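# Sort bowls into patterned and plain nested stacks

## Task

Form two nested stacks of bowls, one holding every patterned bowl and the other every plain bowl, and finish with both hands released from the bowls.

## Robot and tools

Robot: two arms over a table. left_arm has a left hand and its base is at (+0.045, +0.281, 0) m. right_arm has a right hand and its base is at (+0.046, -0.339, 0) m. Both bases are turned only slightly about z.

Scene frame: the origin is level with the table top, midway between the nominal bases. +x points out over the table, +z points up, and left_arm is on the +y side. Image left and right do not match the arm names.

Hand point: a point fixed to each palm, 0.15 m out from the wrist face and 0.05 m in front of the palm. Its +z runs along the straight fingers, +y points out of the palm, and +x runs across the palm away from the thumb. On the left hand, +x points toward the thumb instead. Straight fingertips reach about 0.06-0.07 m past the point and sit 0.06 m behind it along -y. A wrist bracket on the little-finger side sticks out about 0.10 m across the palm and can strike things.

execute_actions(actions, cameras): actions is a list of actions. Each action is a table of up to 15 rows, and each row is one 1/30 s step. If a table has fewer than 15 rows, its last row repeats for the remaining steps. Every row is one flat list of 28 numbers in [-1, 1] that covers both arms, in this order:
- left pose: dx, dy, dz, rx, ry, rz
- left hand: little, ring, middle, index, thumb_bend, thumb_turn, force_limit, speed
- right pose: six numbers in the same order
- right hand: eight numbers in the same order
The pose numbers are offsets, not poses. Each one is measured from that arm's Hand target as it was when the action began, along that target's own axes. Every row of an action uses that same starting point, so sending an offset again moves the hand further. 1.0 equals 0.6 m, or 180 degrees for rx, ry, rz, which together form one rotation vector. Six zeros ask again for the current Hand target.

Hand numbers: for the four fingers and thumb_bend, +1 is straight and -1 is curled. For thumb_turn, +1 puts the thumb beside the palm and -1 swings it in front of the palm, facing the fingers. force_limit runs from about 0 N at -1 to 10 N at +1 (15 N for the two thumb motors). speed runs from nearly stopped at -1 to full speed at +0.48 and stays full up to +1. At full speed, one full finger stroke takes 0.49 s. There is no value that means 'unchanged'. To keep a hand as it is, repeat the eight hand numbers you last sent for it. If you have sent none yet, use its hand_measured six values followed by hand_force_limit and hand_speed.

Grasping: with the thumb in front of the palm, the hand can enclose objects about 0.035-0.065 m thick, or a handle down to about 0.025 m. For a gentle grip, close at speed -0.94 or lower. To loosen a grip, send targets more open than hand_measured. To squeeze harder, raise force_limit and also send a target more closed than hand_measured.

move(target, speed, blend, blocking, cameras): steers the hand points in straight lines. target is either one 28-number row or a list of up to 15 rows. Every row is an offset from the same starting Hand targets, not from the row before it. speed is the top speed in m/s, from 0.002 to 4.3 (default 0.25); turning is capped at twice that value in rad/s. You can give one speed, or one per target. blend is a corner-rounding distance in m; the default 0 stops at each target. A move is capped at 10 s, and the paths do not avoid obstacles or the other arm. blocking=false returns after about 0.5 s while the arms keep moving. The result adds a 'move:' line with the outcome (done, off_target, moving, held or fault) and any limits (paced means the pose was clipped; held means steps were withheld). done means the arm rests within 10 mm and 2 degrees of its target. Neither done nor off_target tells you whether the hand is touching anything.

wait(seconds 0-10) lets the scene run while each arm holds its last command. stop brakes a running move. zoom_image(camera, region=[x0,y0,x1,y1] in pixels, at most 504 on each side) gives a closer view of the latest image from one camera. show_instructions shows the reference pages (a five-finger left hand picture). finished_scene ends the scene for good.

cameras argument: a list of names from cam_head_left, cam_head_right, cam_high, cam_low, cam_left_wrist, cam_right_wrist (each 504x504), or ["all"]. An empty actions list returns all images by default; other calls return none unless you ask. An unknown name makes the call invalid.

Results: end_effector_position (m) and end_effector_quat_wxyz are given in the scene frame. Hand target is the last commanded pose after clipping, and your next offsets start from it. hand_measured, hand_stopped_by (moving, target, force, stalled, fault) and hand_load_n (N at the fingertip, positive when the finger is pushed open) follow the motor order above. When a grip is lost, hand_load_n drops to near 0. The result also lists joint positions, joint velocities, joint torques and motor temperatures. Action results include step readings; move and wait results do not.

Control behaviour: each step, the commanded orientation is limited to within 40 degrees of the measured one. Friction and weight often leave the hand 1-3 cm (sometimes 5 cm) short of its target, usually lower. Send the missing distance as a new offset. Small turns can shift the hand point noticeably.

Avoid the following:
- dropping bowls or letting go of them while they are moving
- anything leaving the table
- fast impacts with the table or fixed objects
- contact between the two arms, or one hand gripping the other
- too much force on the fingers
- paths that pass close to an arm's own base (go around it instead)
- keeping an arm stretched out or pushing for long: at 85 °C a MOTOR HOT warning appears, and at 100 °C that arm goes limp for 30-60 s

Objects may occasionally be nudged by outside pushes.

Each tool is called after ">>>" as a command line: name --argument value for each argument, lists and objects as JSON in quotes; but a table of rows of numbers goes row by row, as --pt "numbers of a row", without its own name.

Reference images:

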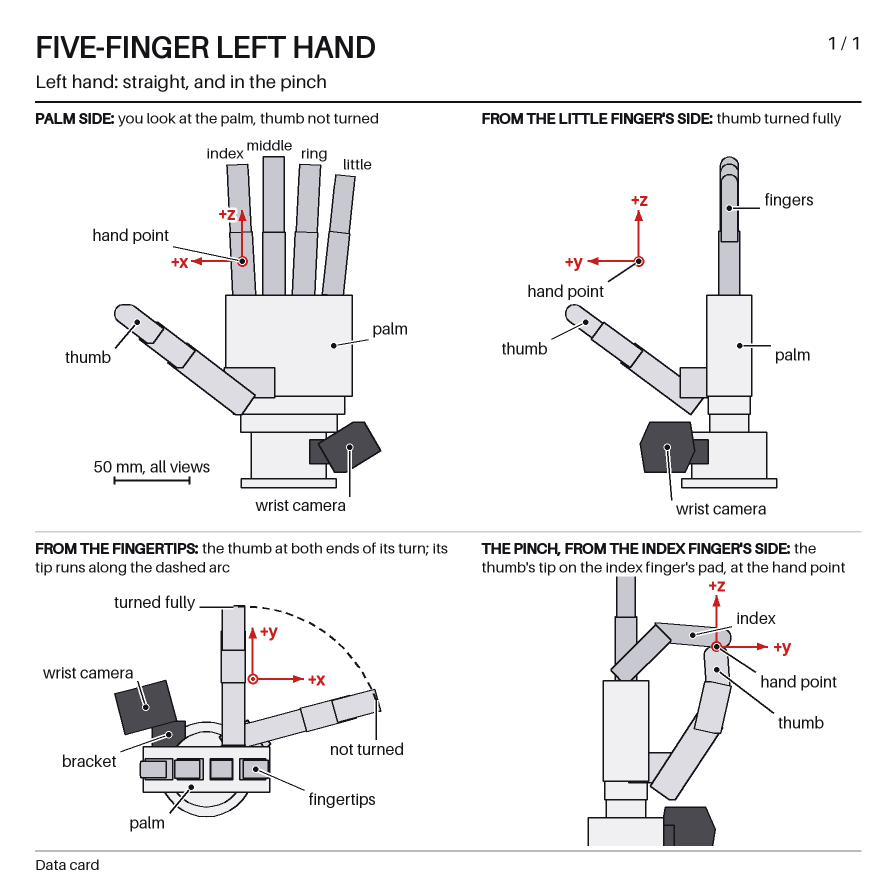

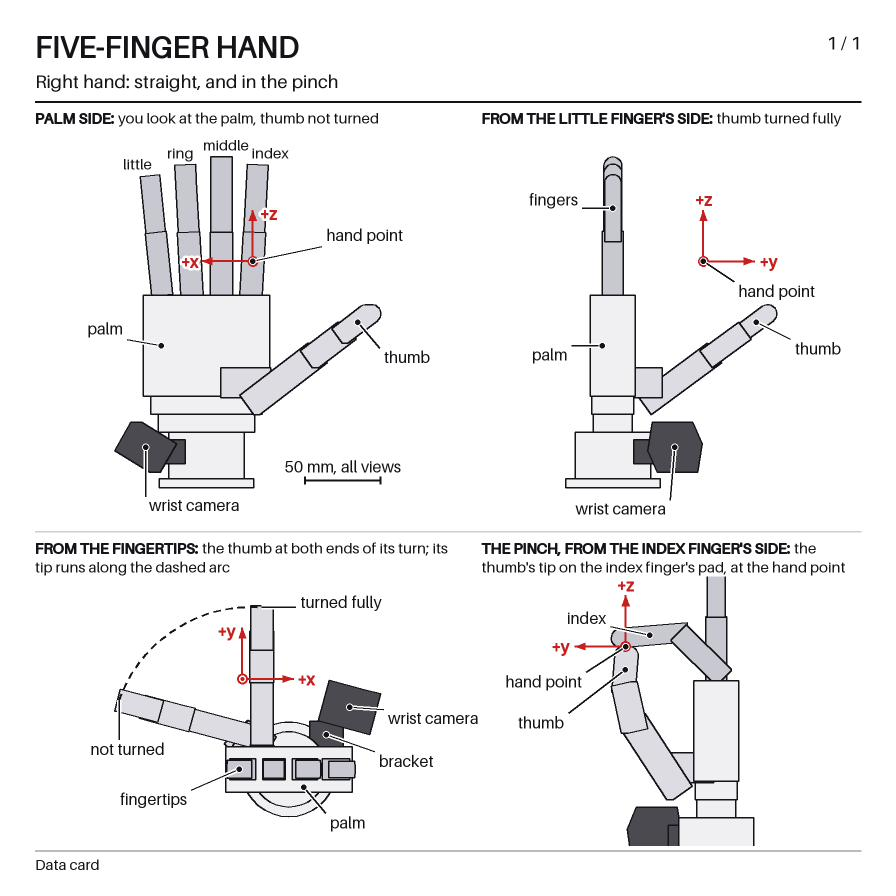

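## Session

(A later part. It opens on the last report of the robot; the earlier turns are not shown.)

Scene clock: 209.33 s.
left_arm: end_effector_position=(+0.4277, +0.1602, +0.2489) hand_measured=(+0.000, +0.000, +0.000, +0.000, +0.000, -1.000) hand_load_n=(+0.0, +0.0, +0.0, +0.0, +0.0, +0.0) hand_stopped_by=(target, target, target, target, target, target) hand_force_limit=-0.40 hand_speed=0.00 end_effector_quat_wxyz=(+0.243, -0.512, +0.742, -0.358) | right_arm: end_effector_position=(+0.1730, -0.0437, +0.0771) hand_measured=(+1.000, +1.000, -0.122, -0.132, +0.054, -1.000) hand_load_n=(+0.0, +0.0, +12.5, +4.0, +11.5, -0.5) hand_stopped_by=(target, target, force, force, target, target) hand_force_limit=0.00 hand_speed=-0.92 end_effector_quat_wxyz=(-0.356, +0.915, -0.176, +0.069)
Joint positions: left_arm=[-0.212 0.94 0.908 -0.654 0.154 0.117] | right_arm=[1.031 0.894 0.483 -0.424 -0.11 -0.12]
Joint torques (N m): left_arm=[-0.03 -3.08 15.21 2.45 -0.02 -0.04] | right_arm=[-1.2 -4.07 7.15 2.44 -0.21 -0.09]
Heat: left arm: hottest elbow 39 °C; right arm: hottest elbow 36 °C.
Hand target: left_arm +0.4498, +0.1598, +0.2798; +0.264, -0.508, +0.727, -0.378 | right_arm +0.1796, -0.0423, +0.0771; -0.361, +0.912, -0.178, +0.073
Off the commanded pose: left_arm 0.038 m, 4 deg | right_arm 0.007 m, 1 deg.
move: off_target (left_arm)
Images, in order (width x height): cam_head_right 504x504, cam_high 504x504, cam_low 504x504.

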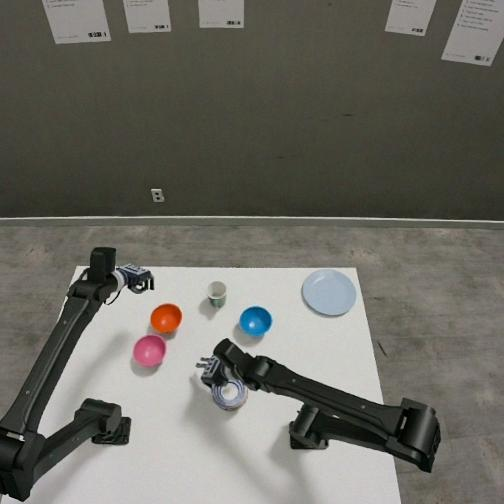

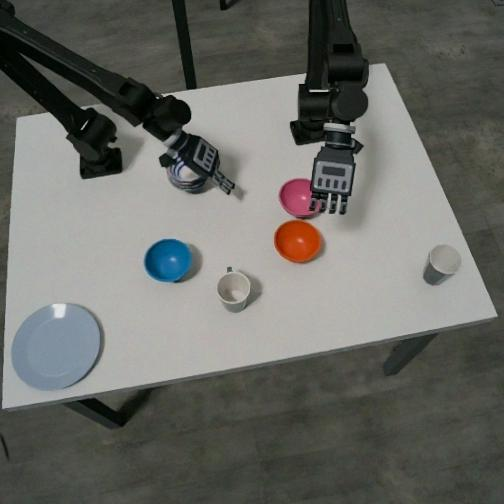

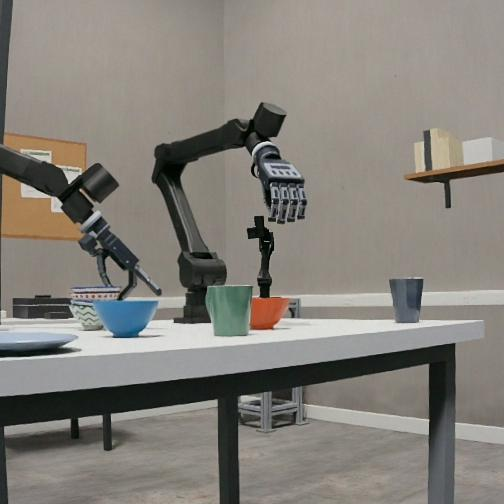

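>>> move --target '[0,0,0,0,0,0, 0,0,0,0,0,-1,-0.4,0.0, 0.0006,0.0092,0.0075,0,0,0, 1,1,-0.6,-0.6,0.05,-1,0.0,-0.92]' --speed 0.03 --cameras '["cam_head_right","cam_high","cam_low"]'

>>> zoom_image --camera "cam_low" --region '[60, 260, 130, 330]'

>>> zoom_image --camera "cam_high" --region '[150, 140, 220, 210]'

>>> zoom_image --camera "cam_head_right" --region '[200, 360, 260, 420]'

Scene clock: 210.83 s.
left_arm: end_effector_position=(+0.4277, +0.1602, +0.2489) hand_measured=(+0.000, +0.000, +0.000, +0.000, +0.000, -1.000) hand_load_n=(+0.0, +0.0, +0.0, +0.0, +0.0, +0.0) hand_stopped_by=(target, target, target, target, target, target) hand_force_limit=-0.40 hand_speed=0.00 end_effector_quat_wxyz=(+0.243, -0.512, +0.742, -0.358) | right_arm: end_effector_position=(+0.1749, -0.0417, +0.0742) hand_measured=(+1.000, +1.000, -0.122, -0.132, +0.054, -1.000) hand_load_n=(+0.0, +0.0, +10.5, +4.0, +9.5, -1.0) hand_stopped_by=(target, target, force, force, target, target) hand_force_limit=0.00 hand_speed=-0.92 end_effector_quat_wxyz=(-0.362, +0.913, -0.176, +0.071)
Joint positions: left_arm=[-0.212 0.94 0.908 -0.654 0.154 0.117] | right_arm=[1.029 0.899 0.472 -0.394 -0.112 -0.121]
Joint torques (N m): left_arm=[0.03 -3.02 15.17 2.43 -0.01 -0.04] | right_arm=[-1.26 -3.84 6.78 2.25 -0.21 -0.11]
Heat: left arm: hottest elbow 39 °C; right arm: hottest elbow 35 °C.
Hand target: left_arm +0.4498, +0.1598, +0.2798; +0.264, -0.508, +0.727, -0.378 | right_arm +0.1797, -0.0434, +0.0701; -0.361, +0.912, -0.178, +0.073
Off the commanded pose: left_arm 0.038 m, 4 deg | right_arm 0.006 m, 0 deg.
move: off_target (left_arm)
Images, in order (width x height): cam_head_right 504x504, cam_high 504x504, cam_low 504x504.

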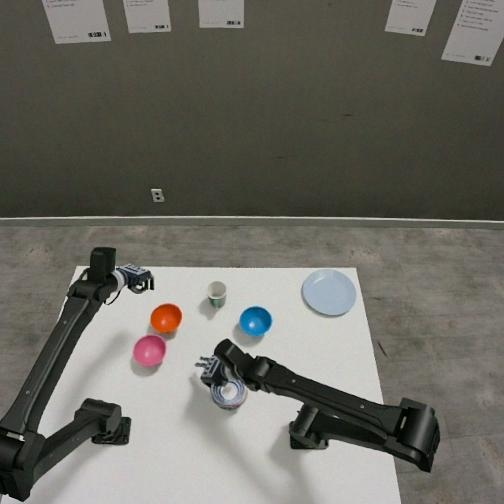

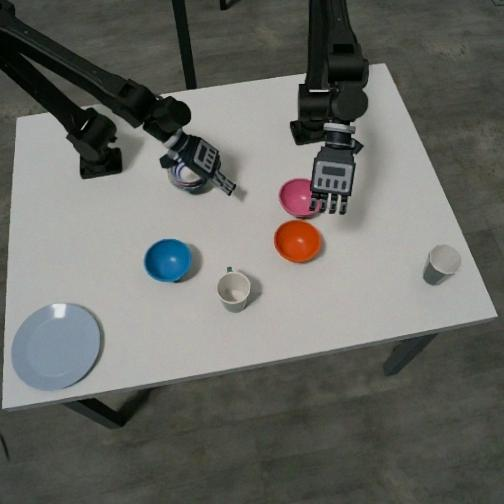

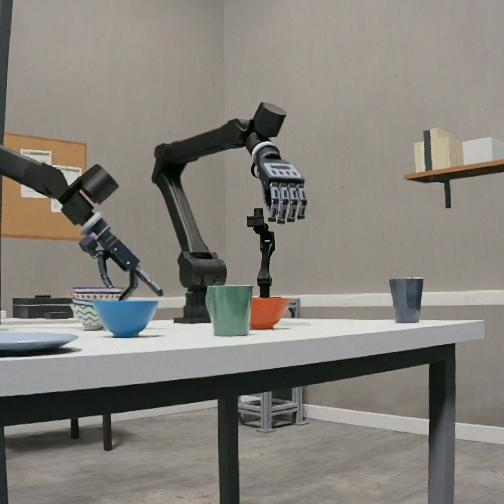

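Scaled by 7.200 from the camera's 504x504 image, which has a finer 720x720 frame.

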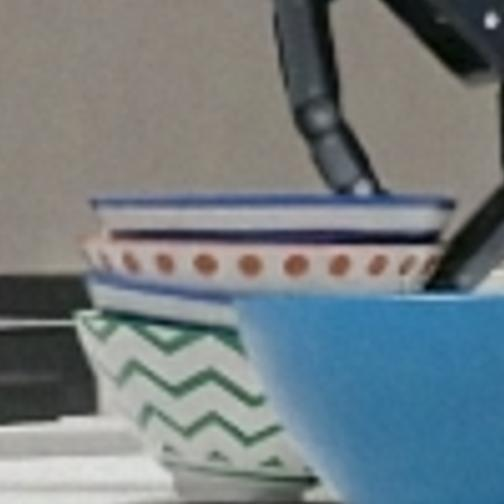

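Scaled by 7.200 from the camera's 504x504 image, which has a finer 720x720 frame.

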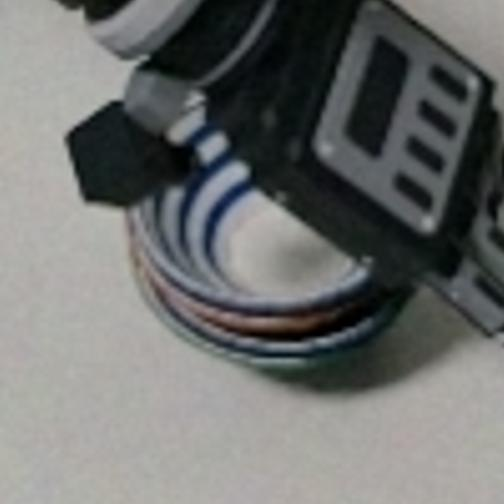

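Scaled by 8.400 from the camera's 504x504 image, which has a finer 720x720 frame.

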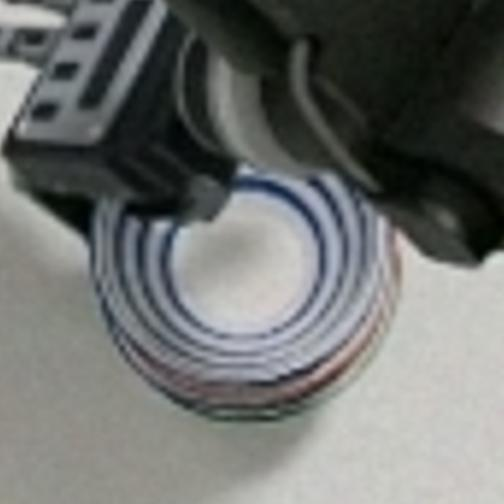

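>>> move --target '[0,0,0,0,0,0, 0,0,0,0,0,-1,-0.4,0.0, 0,0.0147,-0.0207,0,0,0, 1,1,-0.6,-0.6,0.05,-1,0.0,-0.92]' --speed 0.03 --cameras '["cam_head_right","cam_high","cam_low"]'

>>> zoom_image --camera "cam_low" --region '[60, 260, 130, 330]'

>>> zoom_image --camera "cam_high" --region '[150, 140, 220, 210]'

>>> zoom_image --camera "cam_head_right" --region '[200, 360, 260, 420]'

Scene clock: 212.43 s.
left_arm: end_effector_position=(+0.4277, +0.1602, +0.2489) hand_measured=(+0.000, +0.000, +0.000, +0.000, +0.000, -1.000) hand_load_n=(+0.0, +0.0, +0.0, +0.0, +0.0, +0.5) hand_stopped_by=(target, target, target, target, target, target) hand_force_limit=-0.40 hand_speed=0.00 end_effector_quat_wxyz=(+0.243, -0.512, +0.742, -0.358) | right_arm: end_effector_position=(+0.1732, -0.0483, +0.0770) hand_measured=(+1.000, +1.000, -0.122, -0.132, +0.054, -1.000) hand_load_n=(+0.0, +0.0, +12.5, +4.5, +11.0, -1.0) hand_stopped_by=(target, target, force, force, target, target) hand_force_limit=0.00 hand_speed=-0.92 end_effector_quat_wxyz=(-0.368, +0.910, -0.176, +0.072)
Joint positions: left_arm=[-0.212 0.94 0.908 -0.654 0.154 0.117] | right_arm=[1.019 0.86 0.457 -0.406 -0.12 -0.127]
Joint torques (N m): left_arm=[0.03 -3.08 15.19 2.44 -0.02 -0.04] | right_arm=[-1.26 -5.13 6.46 0.75 -0.17 -0.13]
Heat: left arm: hottest elbow 39 °C; right arm: hottest elbow 35 °C.
Hand target: left_arm +0.4498, +0.1598, +0.2798; +0.264, -0.508, +0.727, -0.378 | right_arm +0.1740, -0.0572, +0.0730; -0.361, +0.913, -0.178, +0.073
Off the commanded pose: left_arm 0.038 m, 4 deg | right_arm 0.010 m, 1 deg.
move: off_target (left_arm)
Images, in order (width x height): cam_head_right 504x504, cam_high 504x504, cam_low 504x504.

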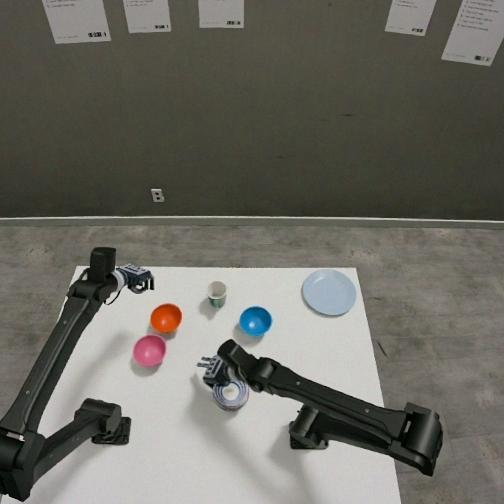

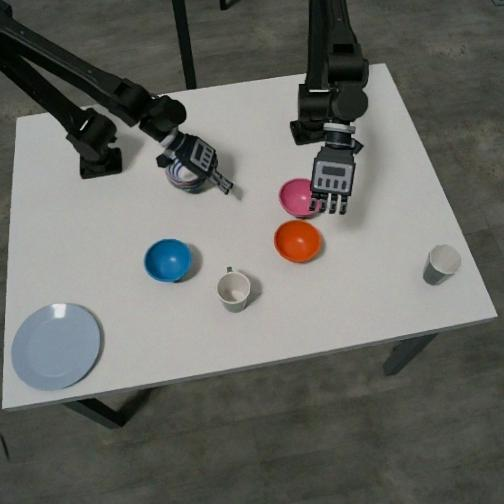

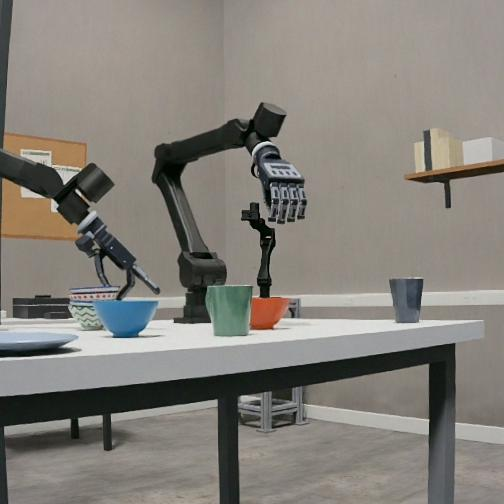

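Scaled by 7.200 from the camera's 504x504 image, which has a finer 720x720 frame.

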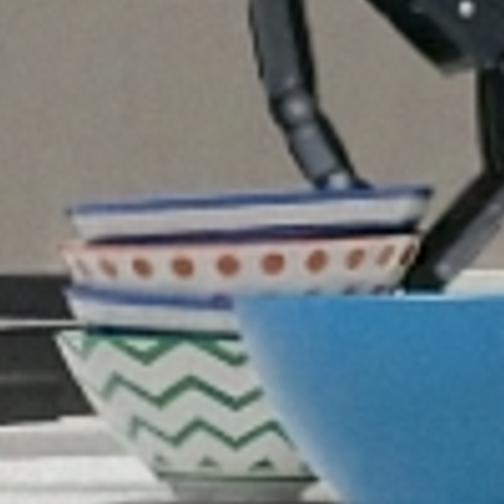

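Scaled by 7.200 from the camera's 504x504 image, which has a finer 720x720 frame.

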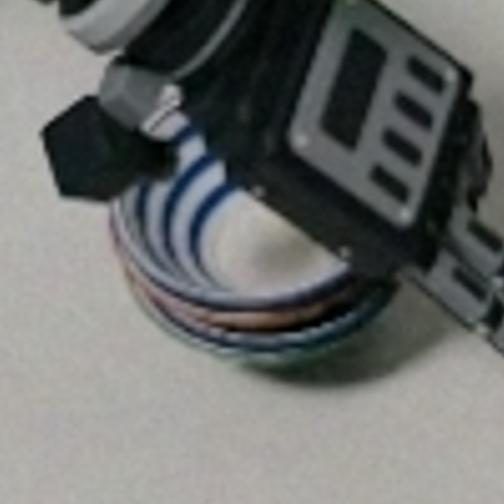

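Scaled by 8.400 from the camera's 504x504 image, which has a finer 720x720 frame.

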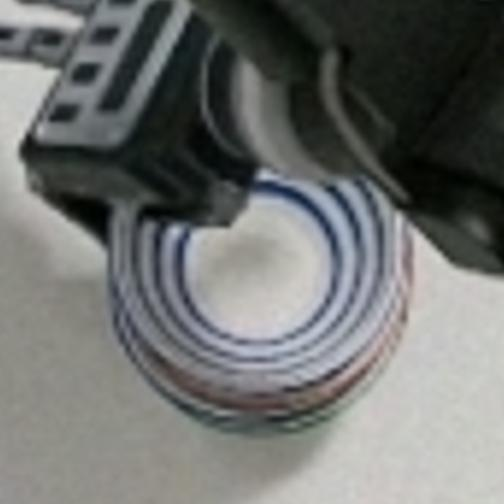

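>>> move --target '[0,0,0,0,0,0, 0,0,0,0,0,-1,-0.4,0.0, 0,0.0093,0.0025,-0.014,0,0, 1,1,-0.6,-0.6,0.05,-1,0.0,-0.92]' --speed 0.03 --cameras '["cam_head_right","cam_high","cam_low"]'

>>> zoom_image --camera "cam_low" --region '[60, 260, 130, 330]'

>>> zoom_image --camera "cam_high" --region '[150, 140, 220, 210]'

>>> zoom_image --camera "cam_head_right" --region '[200, 360, 260, 420]'

Scene clock: 214.63 s.
left_arm: end_effector_position=(+0.4277, +0.1602, +0.2489) hand_measured=(+0.000, +0.000, +0.000, +0.000, +0.000, -1.000) hand_load_n=(+0.0, +0.0, +0.0, +0.0, +0.0, +0.0) hand_stopped_by=(target, target, target, target, target, target) hand_force_limit=-0.40 hand_speed=0.00 end_effector_quat_wxyz=(+0.243, -0.512, +0.742, -0.358) | right_arm: end_effector_position=(+0.1710, -0.0535, +0.0737) hand_measured=(+1.000, +1.000, -0.122, -0.132, +0.054, -1.000) hand_load_n=(+0.0, +0.0, +11.5, +4.0, +9.0, -1.5) hand_stopped_by=(target, target, force, force, target, target) hand_force_limit=0.00 hand_speed=-0.92 end_effector_quat_wxyz=(-0.357, +0.914, -0.176, +0.070)
Joint positions: left_arm=[-0.212 0.94 0.908 -0.654 0.154 0.117] | right_arm=[1.019 0.859 0.457 -0.43 -0.116 -0.13]
Joint torques (N m): left_arm=[0.15 -3.14 15.16 2.44 -0.02 -0.04] | right_arm=[-1.08 -3.02 7.47 0.42 0.01 -0.11]
Heat: left arm: hottest elbow 39 °C; right arm: hottest elbow 35 °C.
Hand target: left_arm +0.4498, +0.1598, +0.2798; +0.264, -0.508, +0.727, -0.378 | right_arm +0.1729, -0.0600, +0.0681; -0.341, +0.920, -0.179, +0.069
Off the commanded pose: left_arm 0.038 m, 4 deg | right_arm 0.009 m, 2 deg.
move: off_target (left_arm)
Images, in order (width x height): cam_head_right 504x504, cam_high 504x504, cam_low 504x504.

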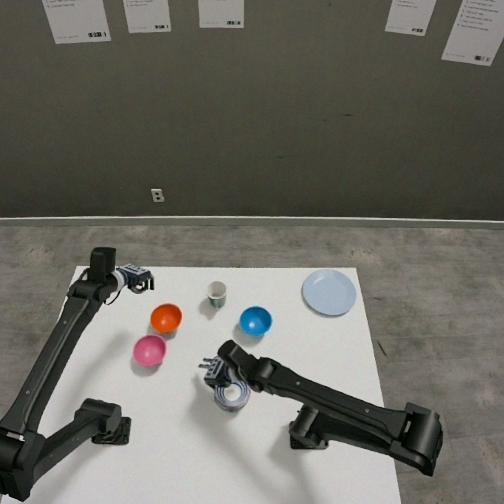

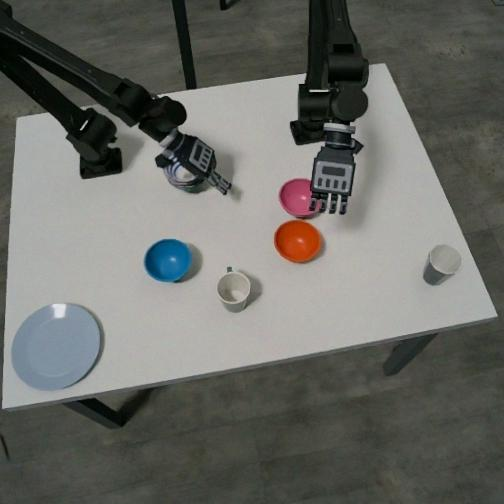

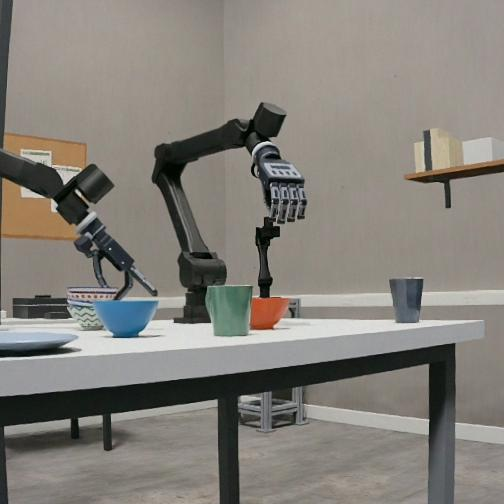

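Scaled by 7.200 from the camera's 504x504 image, which has a finer 720x720 frame.

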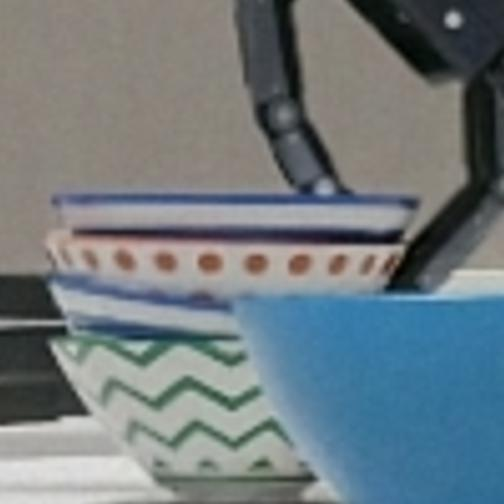

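Scaled by 7.200 from the camera's 504x504 image, which has a finer 720x720 frame.

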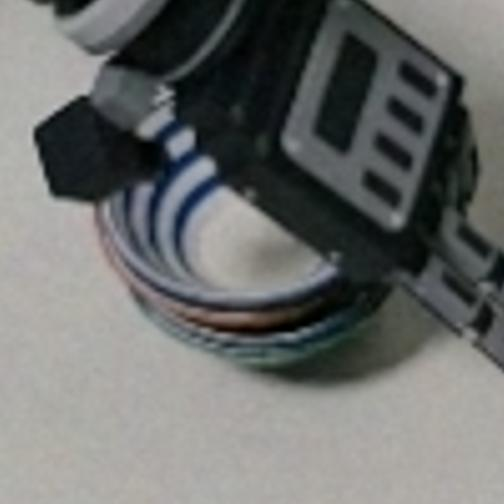

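Scaled by 8.400 from the camera's 504x504 image, which has a finer 720x720 frame.

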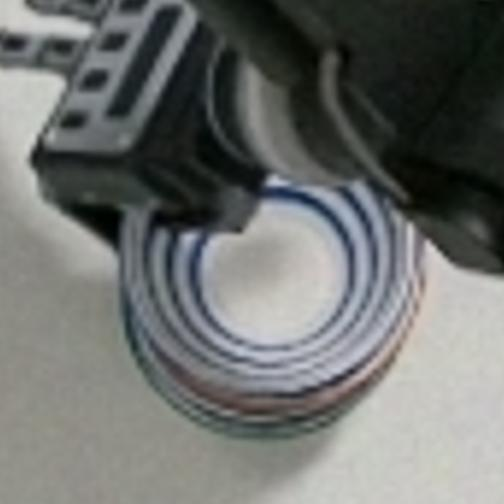

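>>> move --target '[0,0,0,0,0,0, 0,0,0,0,0,-1,-0.4,0.0, -0.0022,-0.0147,0.0127,0,0,0, 1,1,-0.6,-0.6,0.05,-1,0.0,-0.92]' --speed 0.03 --cameras '["cam_head_right","cam_high","cam_low"]'

>>> zoom_image --camera "cam_low" --region '[60, 260, 130, 330]'

>>> zoom_image --camera "cam_high" --region '[150, 140, 220, 210]'

>>> zoom_image --camera "cam_head_right" --region '[200, 360, 260, 420]'

Scene clock: 216.83 s.
left_arm: end_effector_position=(+0.4277, +0.1602, +0.2489) hand_measured=(+0.000, +0.000, +0.000, +0.000, +0.000, -1.000) hand_load_n=(+0.0, +0.0, +0.0, +0.0, +0.0, +0.0) hand_stopped_by=(target, target, target, target, target, target) hand_force_limit=-0.40 hand_speed=0.00 end_effector_quat_wxyz=(+0.243, -0.512, +0.742, -0.358) | right_arm: end_effector_position=(+0.1732, -0.0521, +0.0675) hand_measured=(+1.000, +1.000, -0.124, -0.132, +0.052, -1.000) hand_load_n=(+0.0, +0.0, +6.0, +4.0, +5.0, -1.5) hand_stopped_by=(target, target, force, force, target, target) hand_force_limit=0.00 hand_speed=-0.92 end_effector_quat_wxyz=(-0.349, +0.917, -0.179, +0.070)
Joint positions: left_arm=[-0.212 0.94 0.908 -0.654 0.154 0.117] | right_arm=[1.019 0.892 0.461 -0.419 -0.11 -0.13]
Joint torques (N m): left_arm=[-0.09 -3.08 15.21 2.48 -0.02 -0.04] | right_arm=[-0.09 -2.32 8.49 1.07 0.13 0]
Heat: left arm: hottest elbow 39 °C; right arm: hottest elbow 35 °C.
Hand target: left_arm +0.4498, +0.1598, +0.2798; +0.264, -0.508, +0.727, -0.378 | right_arm +0.1761, -0.0486, +0.0681; -0.341, +0.920, -0.179, +0.069
Off the commanded pose: left_arm 0.038 m, 4 deg | right_arm 0.004 m, 1 deg.
move: off_target (left_arm)
Images, in order (width x height): cam_head_right 504x504, cam_high 504x504, cam_low 504x504.

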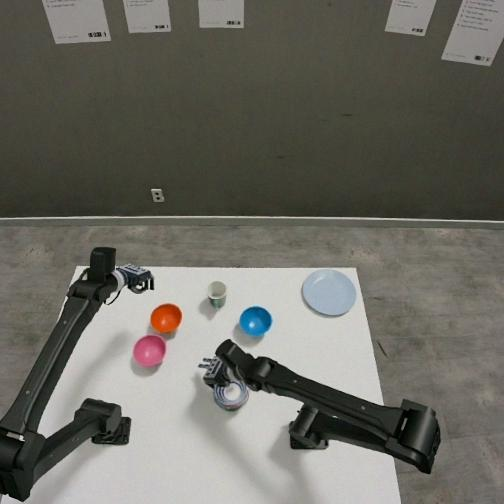

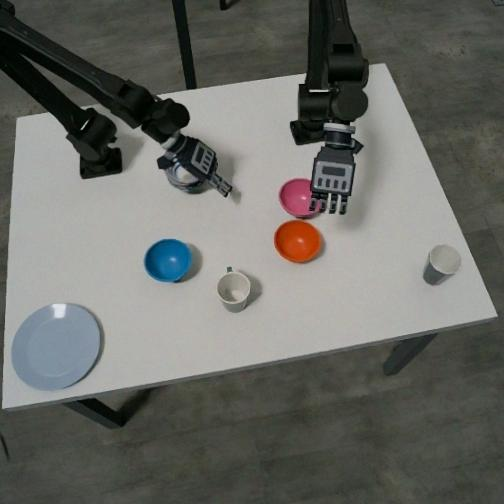

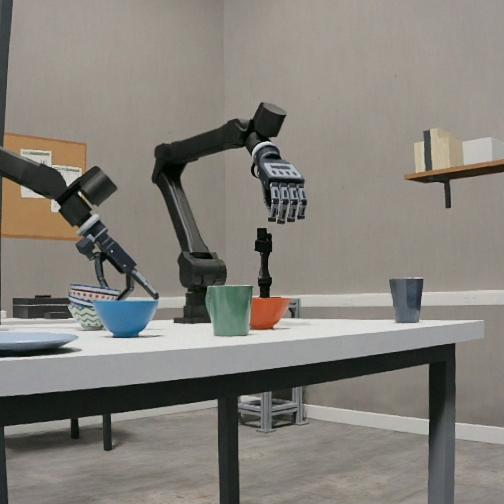

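Scaled by 7.200 from the camera's 504x504 image, which has a finer 720x720 frame.

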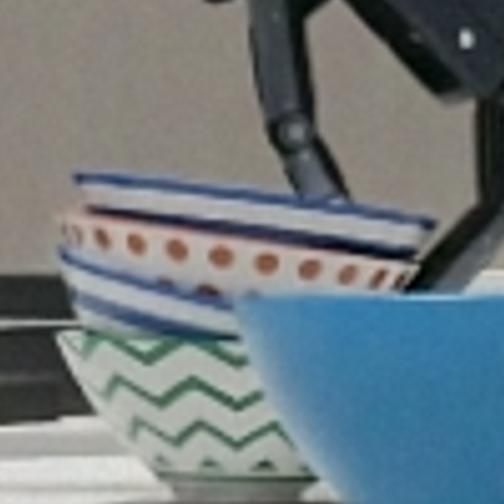

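Scaled by 7.200 from the camera's 504x504 image, which has a finer 720x720 frame.

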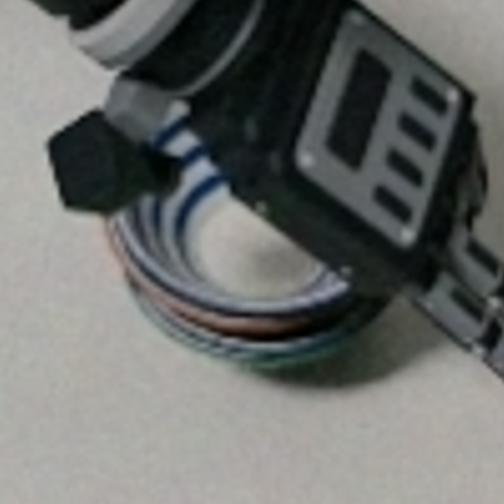

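Scaled by 8.400 from the camera's 504x504 image, which has a finer 720x720 frame.

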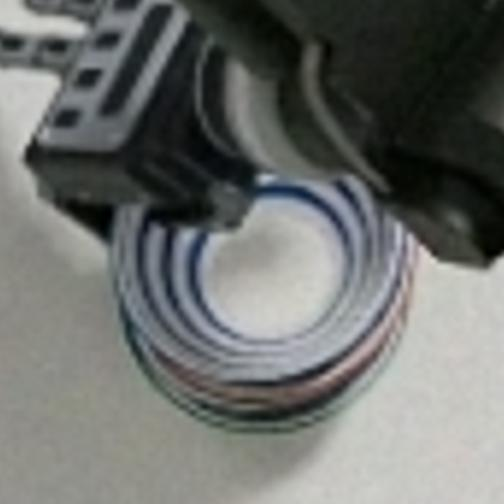

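>>> move --target '[0,0,0,0,0,0, 0,0,0,0,0,-1,-0.4,0.0, 0,0,0,0.05,0,0, 1,1,-0.6,-0.6,0.05,-1,0.0,-0.92]' --speed 0.04 --cameras '["cam_head_right","cam_high","cam_low"]'

>>> zoom_image --camera "cam_low" --region '[60, 260, 130, 330]'

>>> zoom_image --camera "cam_high" --region '[150, 140, 220, 210]'

>>> zoom_image --camera "cam_head_right" --region '[200, 360, 260, 420]'

Scene clock: 219.80 s.
left_arm: end_effector_position=(+0.4277, +0.1602, +0.2489) hand_measured=(+0.000, +0.000, +0.000, +0.000, +0.000, -1.000) hand_load_n=(+0.0, +0.0, +0.0, +0.0, +0.5, +0.0) hand_stopped_by=(target, target, target, target, target, target) hand_force_limit=-0.40 hand_speed=0.00 end_effector_quat_wxyz=(+0.243, -0.512, +0.742, -0.358) | right_arm: end_effector_position=(+0.1722, -0.0477, +0.0675) hand_measured=(+1.000, +1.000, -0.124, -0.132, +0.052, -1.000) hand_load_n=(+0.0, +0.0, +5.0, +3.5, +2.5, -2.0) hand_stopped_by=(target, target, force, force, target, target) hand_force_limit=0.00 hand_speed=-0.92 end_effector_quat_wxyz=(-0.405, +0.895, -0.168, +0.080)
Joint positions: left_arm=[-0.212 0.94 0.908 -0.654 0.154 0.117] | right_arm=[1.012 0.824 0.379 -0.283 -0.138 -0.13]
Joint torques (N m): left_arm=[0.03 -2.96 15.23 2.47 -0.02 -0.04] | right_arm=[-1.2 -4.42 6.48 2.33 -0.2 0.02]
Heat: left arm: hottest elbow 39 °C; right arm: hottest elbow 35 °C.
Hand target: left_arm +0.4498, +0.1598, +0.2798; +0.264, -0.508, +0.727, -0.378 | right_arm +0.1760, -0.0487, +0.0680; -0.412, +0.891, -0.173, +0.083
Off the commanded pose: left_arm 0.038 m, 4 deg | right_arm 0.004 m, 1 deg.
move: off_target (left_arm)
Images, in order (width x height): cam_head_right 504x504, cam_high 504x504, cam_low 504x504.

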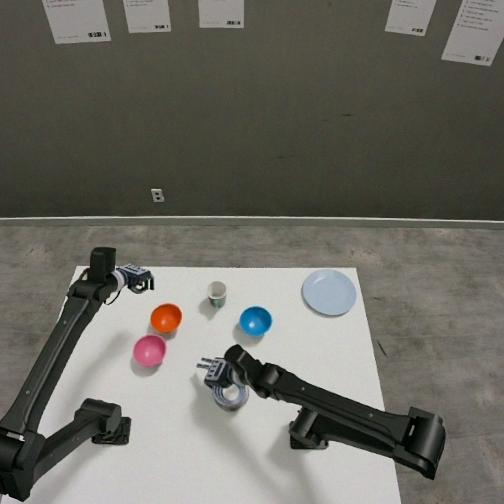

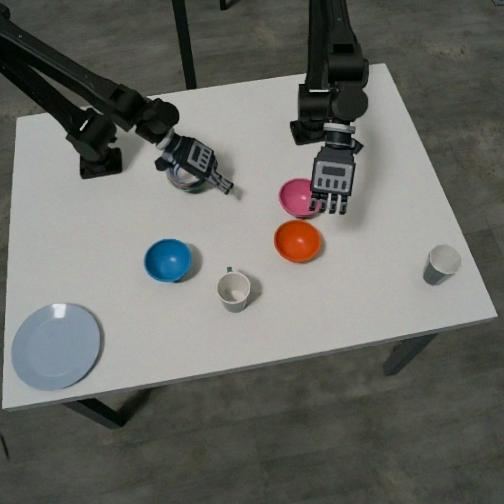

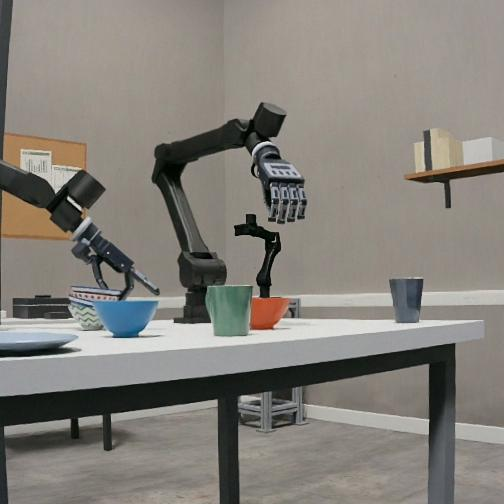

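Scaled by 7.200 from the camera's 504x504 image, which has a finer 720x720 frame.

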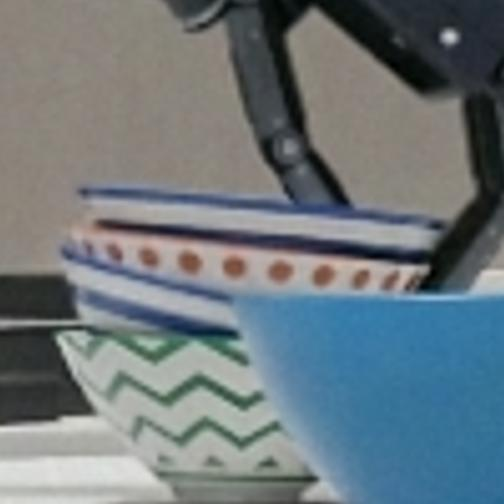

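Scaled by 7.200 from the camera's 504x504 image, which has a finer 720x720 frame.

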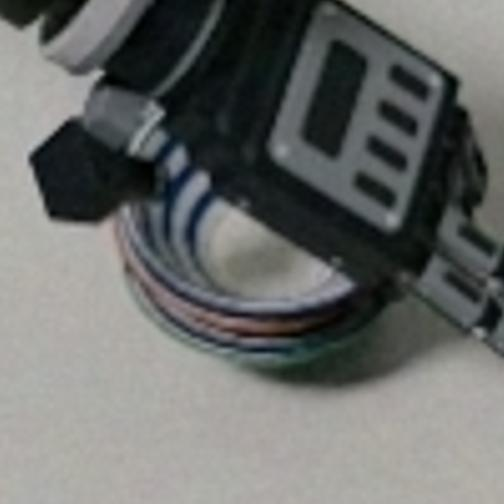

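Scaled by 8.400 from the camera's 504x504 image, which has a finer 720x720 frame.

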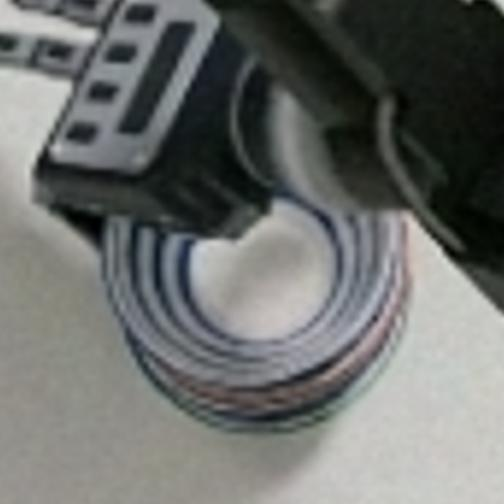

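>>> move --target '[0,0,0,0,0,0, 0,0,0,0,0,-1,-0.4,0.0, 0,0,0,0.045,0,0, 1,1,-0.6,-0.6,0.05,-1,0.0,-0.92]' --speed 0.04 --cameras '["cam_head_right","cam_high","cam_low"]'

>>> zoom_image --camera "cam_low" --region '[60, 260, 130, 330]'

>>> zoom_image --camera "cam_high" --region '[150, 140, 220, 210]'

>>> zoom_image --camera "cam_head_right" --region '[200, 360, 260, 420]'

Scene clock: 222.80 s.
left_arm: end_effector_position=(+0.4277, +0.1602, +0.2489) hand_measured=(+0.000, +0.000, +0.000, +0.000, +0.000, -1.000) hand_load_n=(+0.0, +0.5, +0.0, +0.0, +0.0, +0.0) hand_stopped_by=(target, target, target, target, target, target) hand_force_limit=-0.40 hand_speed=0.00 end_effector_quat_wxyz=(+0.243, -0.512, +0.742, -0.358) | right_arm: end_effector_position=(+0.1718, -0.0480, +0.0666) hand_measured=(+1.000, +1.000, -0.124, -0.132, +0.050, -1.000) hand_load_n=(+0.0, +0.0, +5.5, +4.0, -1.0, -2.5) hand_stopped_by=(target, target, force, force, target, target) hand_force_limit=0.00 hand_speed=-0.92 end_effector_quat_wxyz=(-0.466, +0.866, -0.158, +0.092)
Joint positions: left_arm=[-0.212 0.94 0.908 -0.654 0.154 0.117] | right_arm=[0.99 0.744 0.277 -0.124 -0.176 -0.13]
Joint torques (N m): left_arm=[0.09 -2.96 15.17 2.41 -0.02 -0.04] | right_arm=[-1.38 -3.37 6.54 2.7 -0.14 0.11]
Heat: left arm: hottest elbow 39 °C; right arm: hottest elbow 35 °C.
Hand target: left_arm +0.4498, +0.1598, +0.2798; +0.264, -0.508, +0.727, -0.378 | right_arm +0.1761, -0.0486, +0.0682; -0.474, +0.859, -0.167, +0.095
Off the commanded pose: left_arm 0.038 m, 4 deg | right_arm 0.005 m, 2 deg.
move: off_target (left_arm)
Images, in order (width x height): cam_head_right 504x504, cam_high 504x504, cam_low 504x504.

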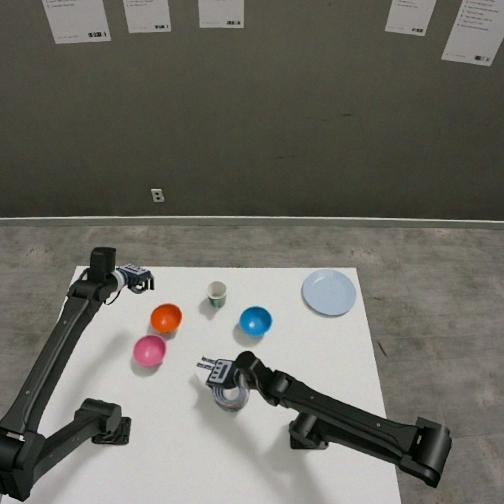

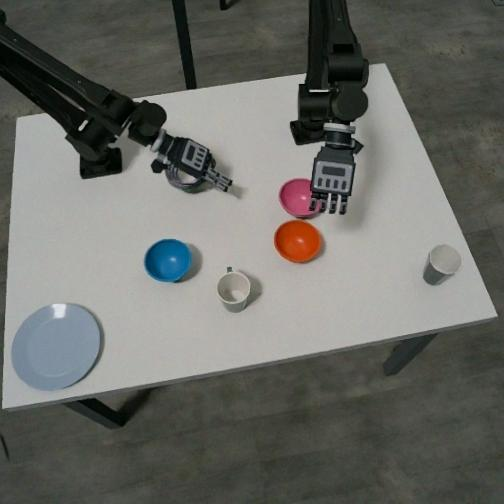

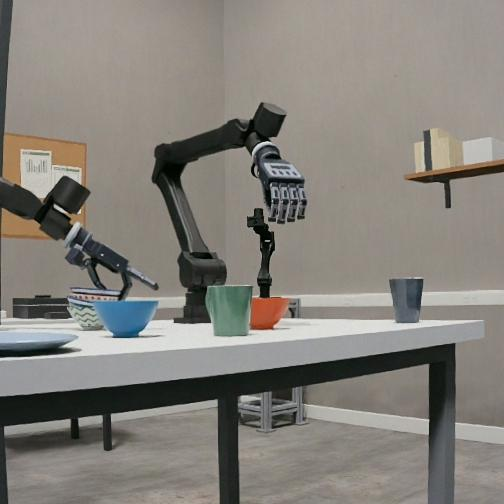

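Scaled by 7.200 from the camera's 504x504 image, which has a finer 720x720 frame.

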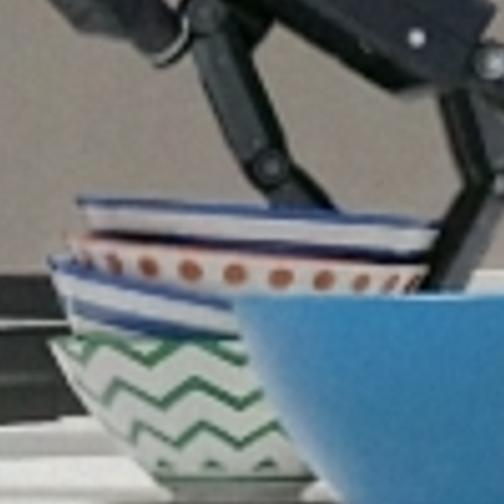

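Scaled by 7.200 from the camera's 504x504 image, which has a finer 720x720 frame.

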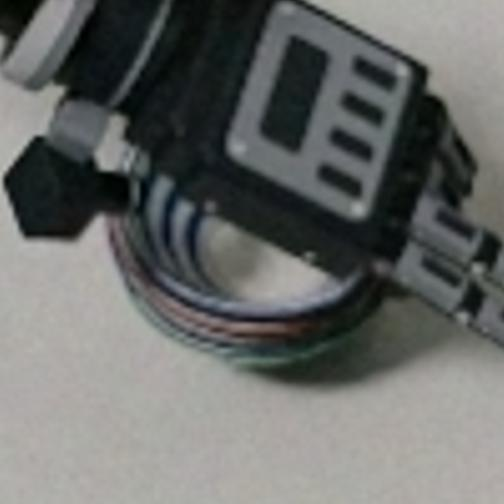

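Scaled by 8.400 from the camera's 504x504 image, which has a finer 720x720 frame.

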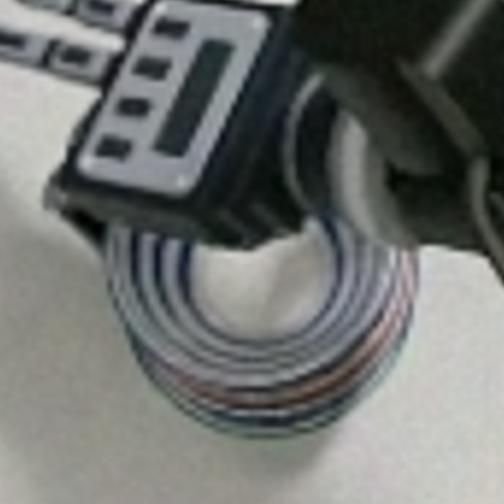

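>>> move --target '[0,0,0,0,0,0, 0,0,0,0,0,-1,-0.4,0.0, 0,0.005,-0.0224,0,0,0, 1,1,-0.6,-0.6,0.05,-1,0.0,-0.92]' --speed 0.03 --cameras '["cam_head_right","cam_high","cam_low"]'

>>> zoom_image --camera "cam_low" --region '[60, 260, 130, 330]'

>>> zoom_image --camera "cam_high" --region '[150, 140, 220, 210]'

>>> zoom_image --camera "cam_head_right" --region '[200, 360, 260, 420]'

Scene clock: 225.20 s.
left_arm: end_effector_position=(+0.4277, +0.1602, +0.2489) hand_measured=(+0.000, +0.000, +0.000, +0.000, +0.000, -1.000) hand_load_n=(+0.0, +0.0, +0.0, +0.0, +0.0, +0.0) hand_stopped_by=(target, target, target, target, target, target) hand_force_limit=-0.40 hand_speed=0.00 end_effector_quat_wxyz=(+0.243, -0.512, +0.742, -0.358) | right_arm: end_effector_position=(+0.1697, -0.0552, +0.0754) hand_measured=(+1.000, +1.000, -0.124, -0.132, +0.050, -1.000) hand_load_n=(+0.0, +0.0, +6.5, +4.0, +3.0, -2.0) hand_stopped_by=(target, target, force, force, target, target) hand_force_limit=0.00 hand_speed=-0.92 end_effector_quat_wxyz=(-0.477, +0.859, -0.159, +0.095)
Joint positions: left_arm=[-0.212 0.94 0.908 -0.654 0.154 0.117] | right_arm=[0.975 0.667 0.266 -0.164 -0.188 -0.13]
Joint torques (N m): left_arm=[0.09 -3.19 15.2 2.45 -0.01 -0.04] | right_arm=[-1.32 -2.49 6.82 1.28 -0.2 0.03]
Heat: left arm: hottest elbow 39 °C; right arm: hottest elbow 34 °C.
Hand target: left_arm +0.4498, +0.1598, +0.2798; +0.264, -0.508, +0.727, -0.378 | right_arm +0.1711, -0.0607, +0.0727; -0.474, +0.859, -0.167, +0.095
Off the commanded pose: left_arm 0.038 m, 4 deg | right_arm 0.006 m, 1 deg.
move: off_target (left_arm)
Images, in order (width x height): cam_head_right 504x504, cam_high 504x504, cam_low 504x504.

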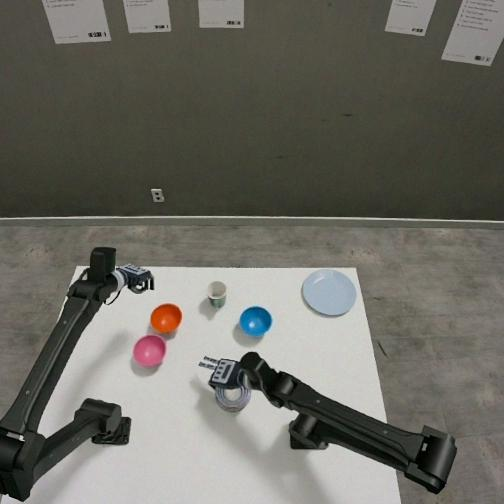

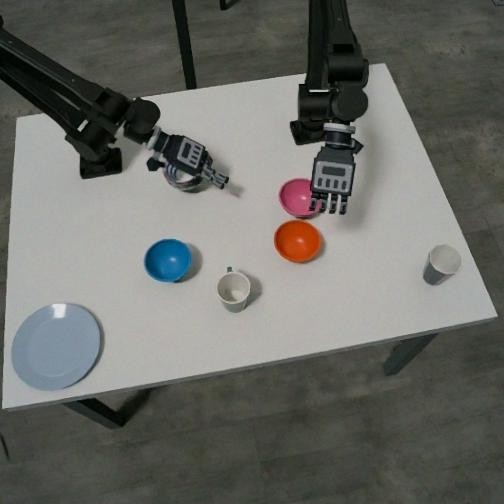

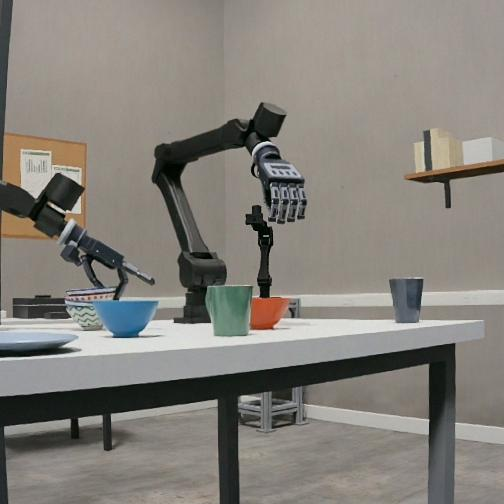

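Scaled by 7.200 from the camera's 504x504 image, which has a finer 720x720 frame.

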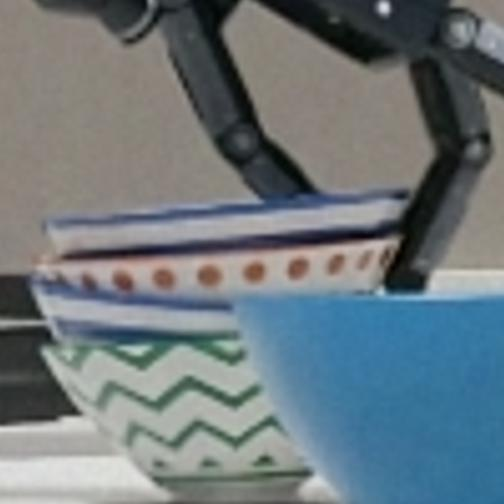

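Scaled by 7.200 from the camera's 504x504 image, which has a finer 720x720 frame.

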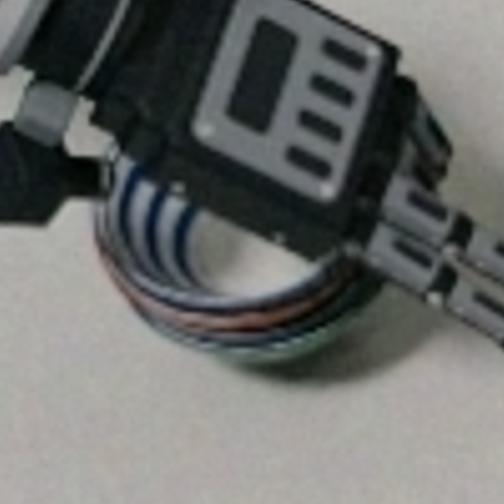

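Scaled by 8.400 from the camera's 504x504 image, which has a finer 720x720 frame.

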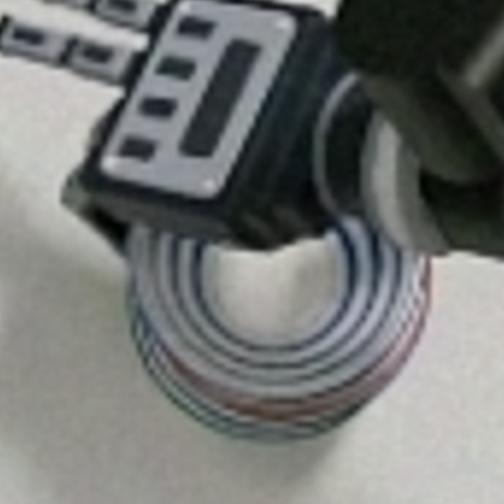

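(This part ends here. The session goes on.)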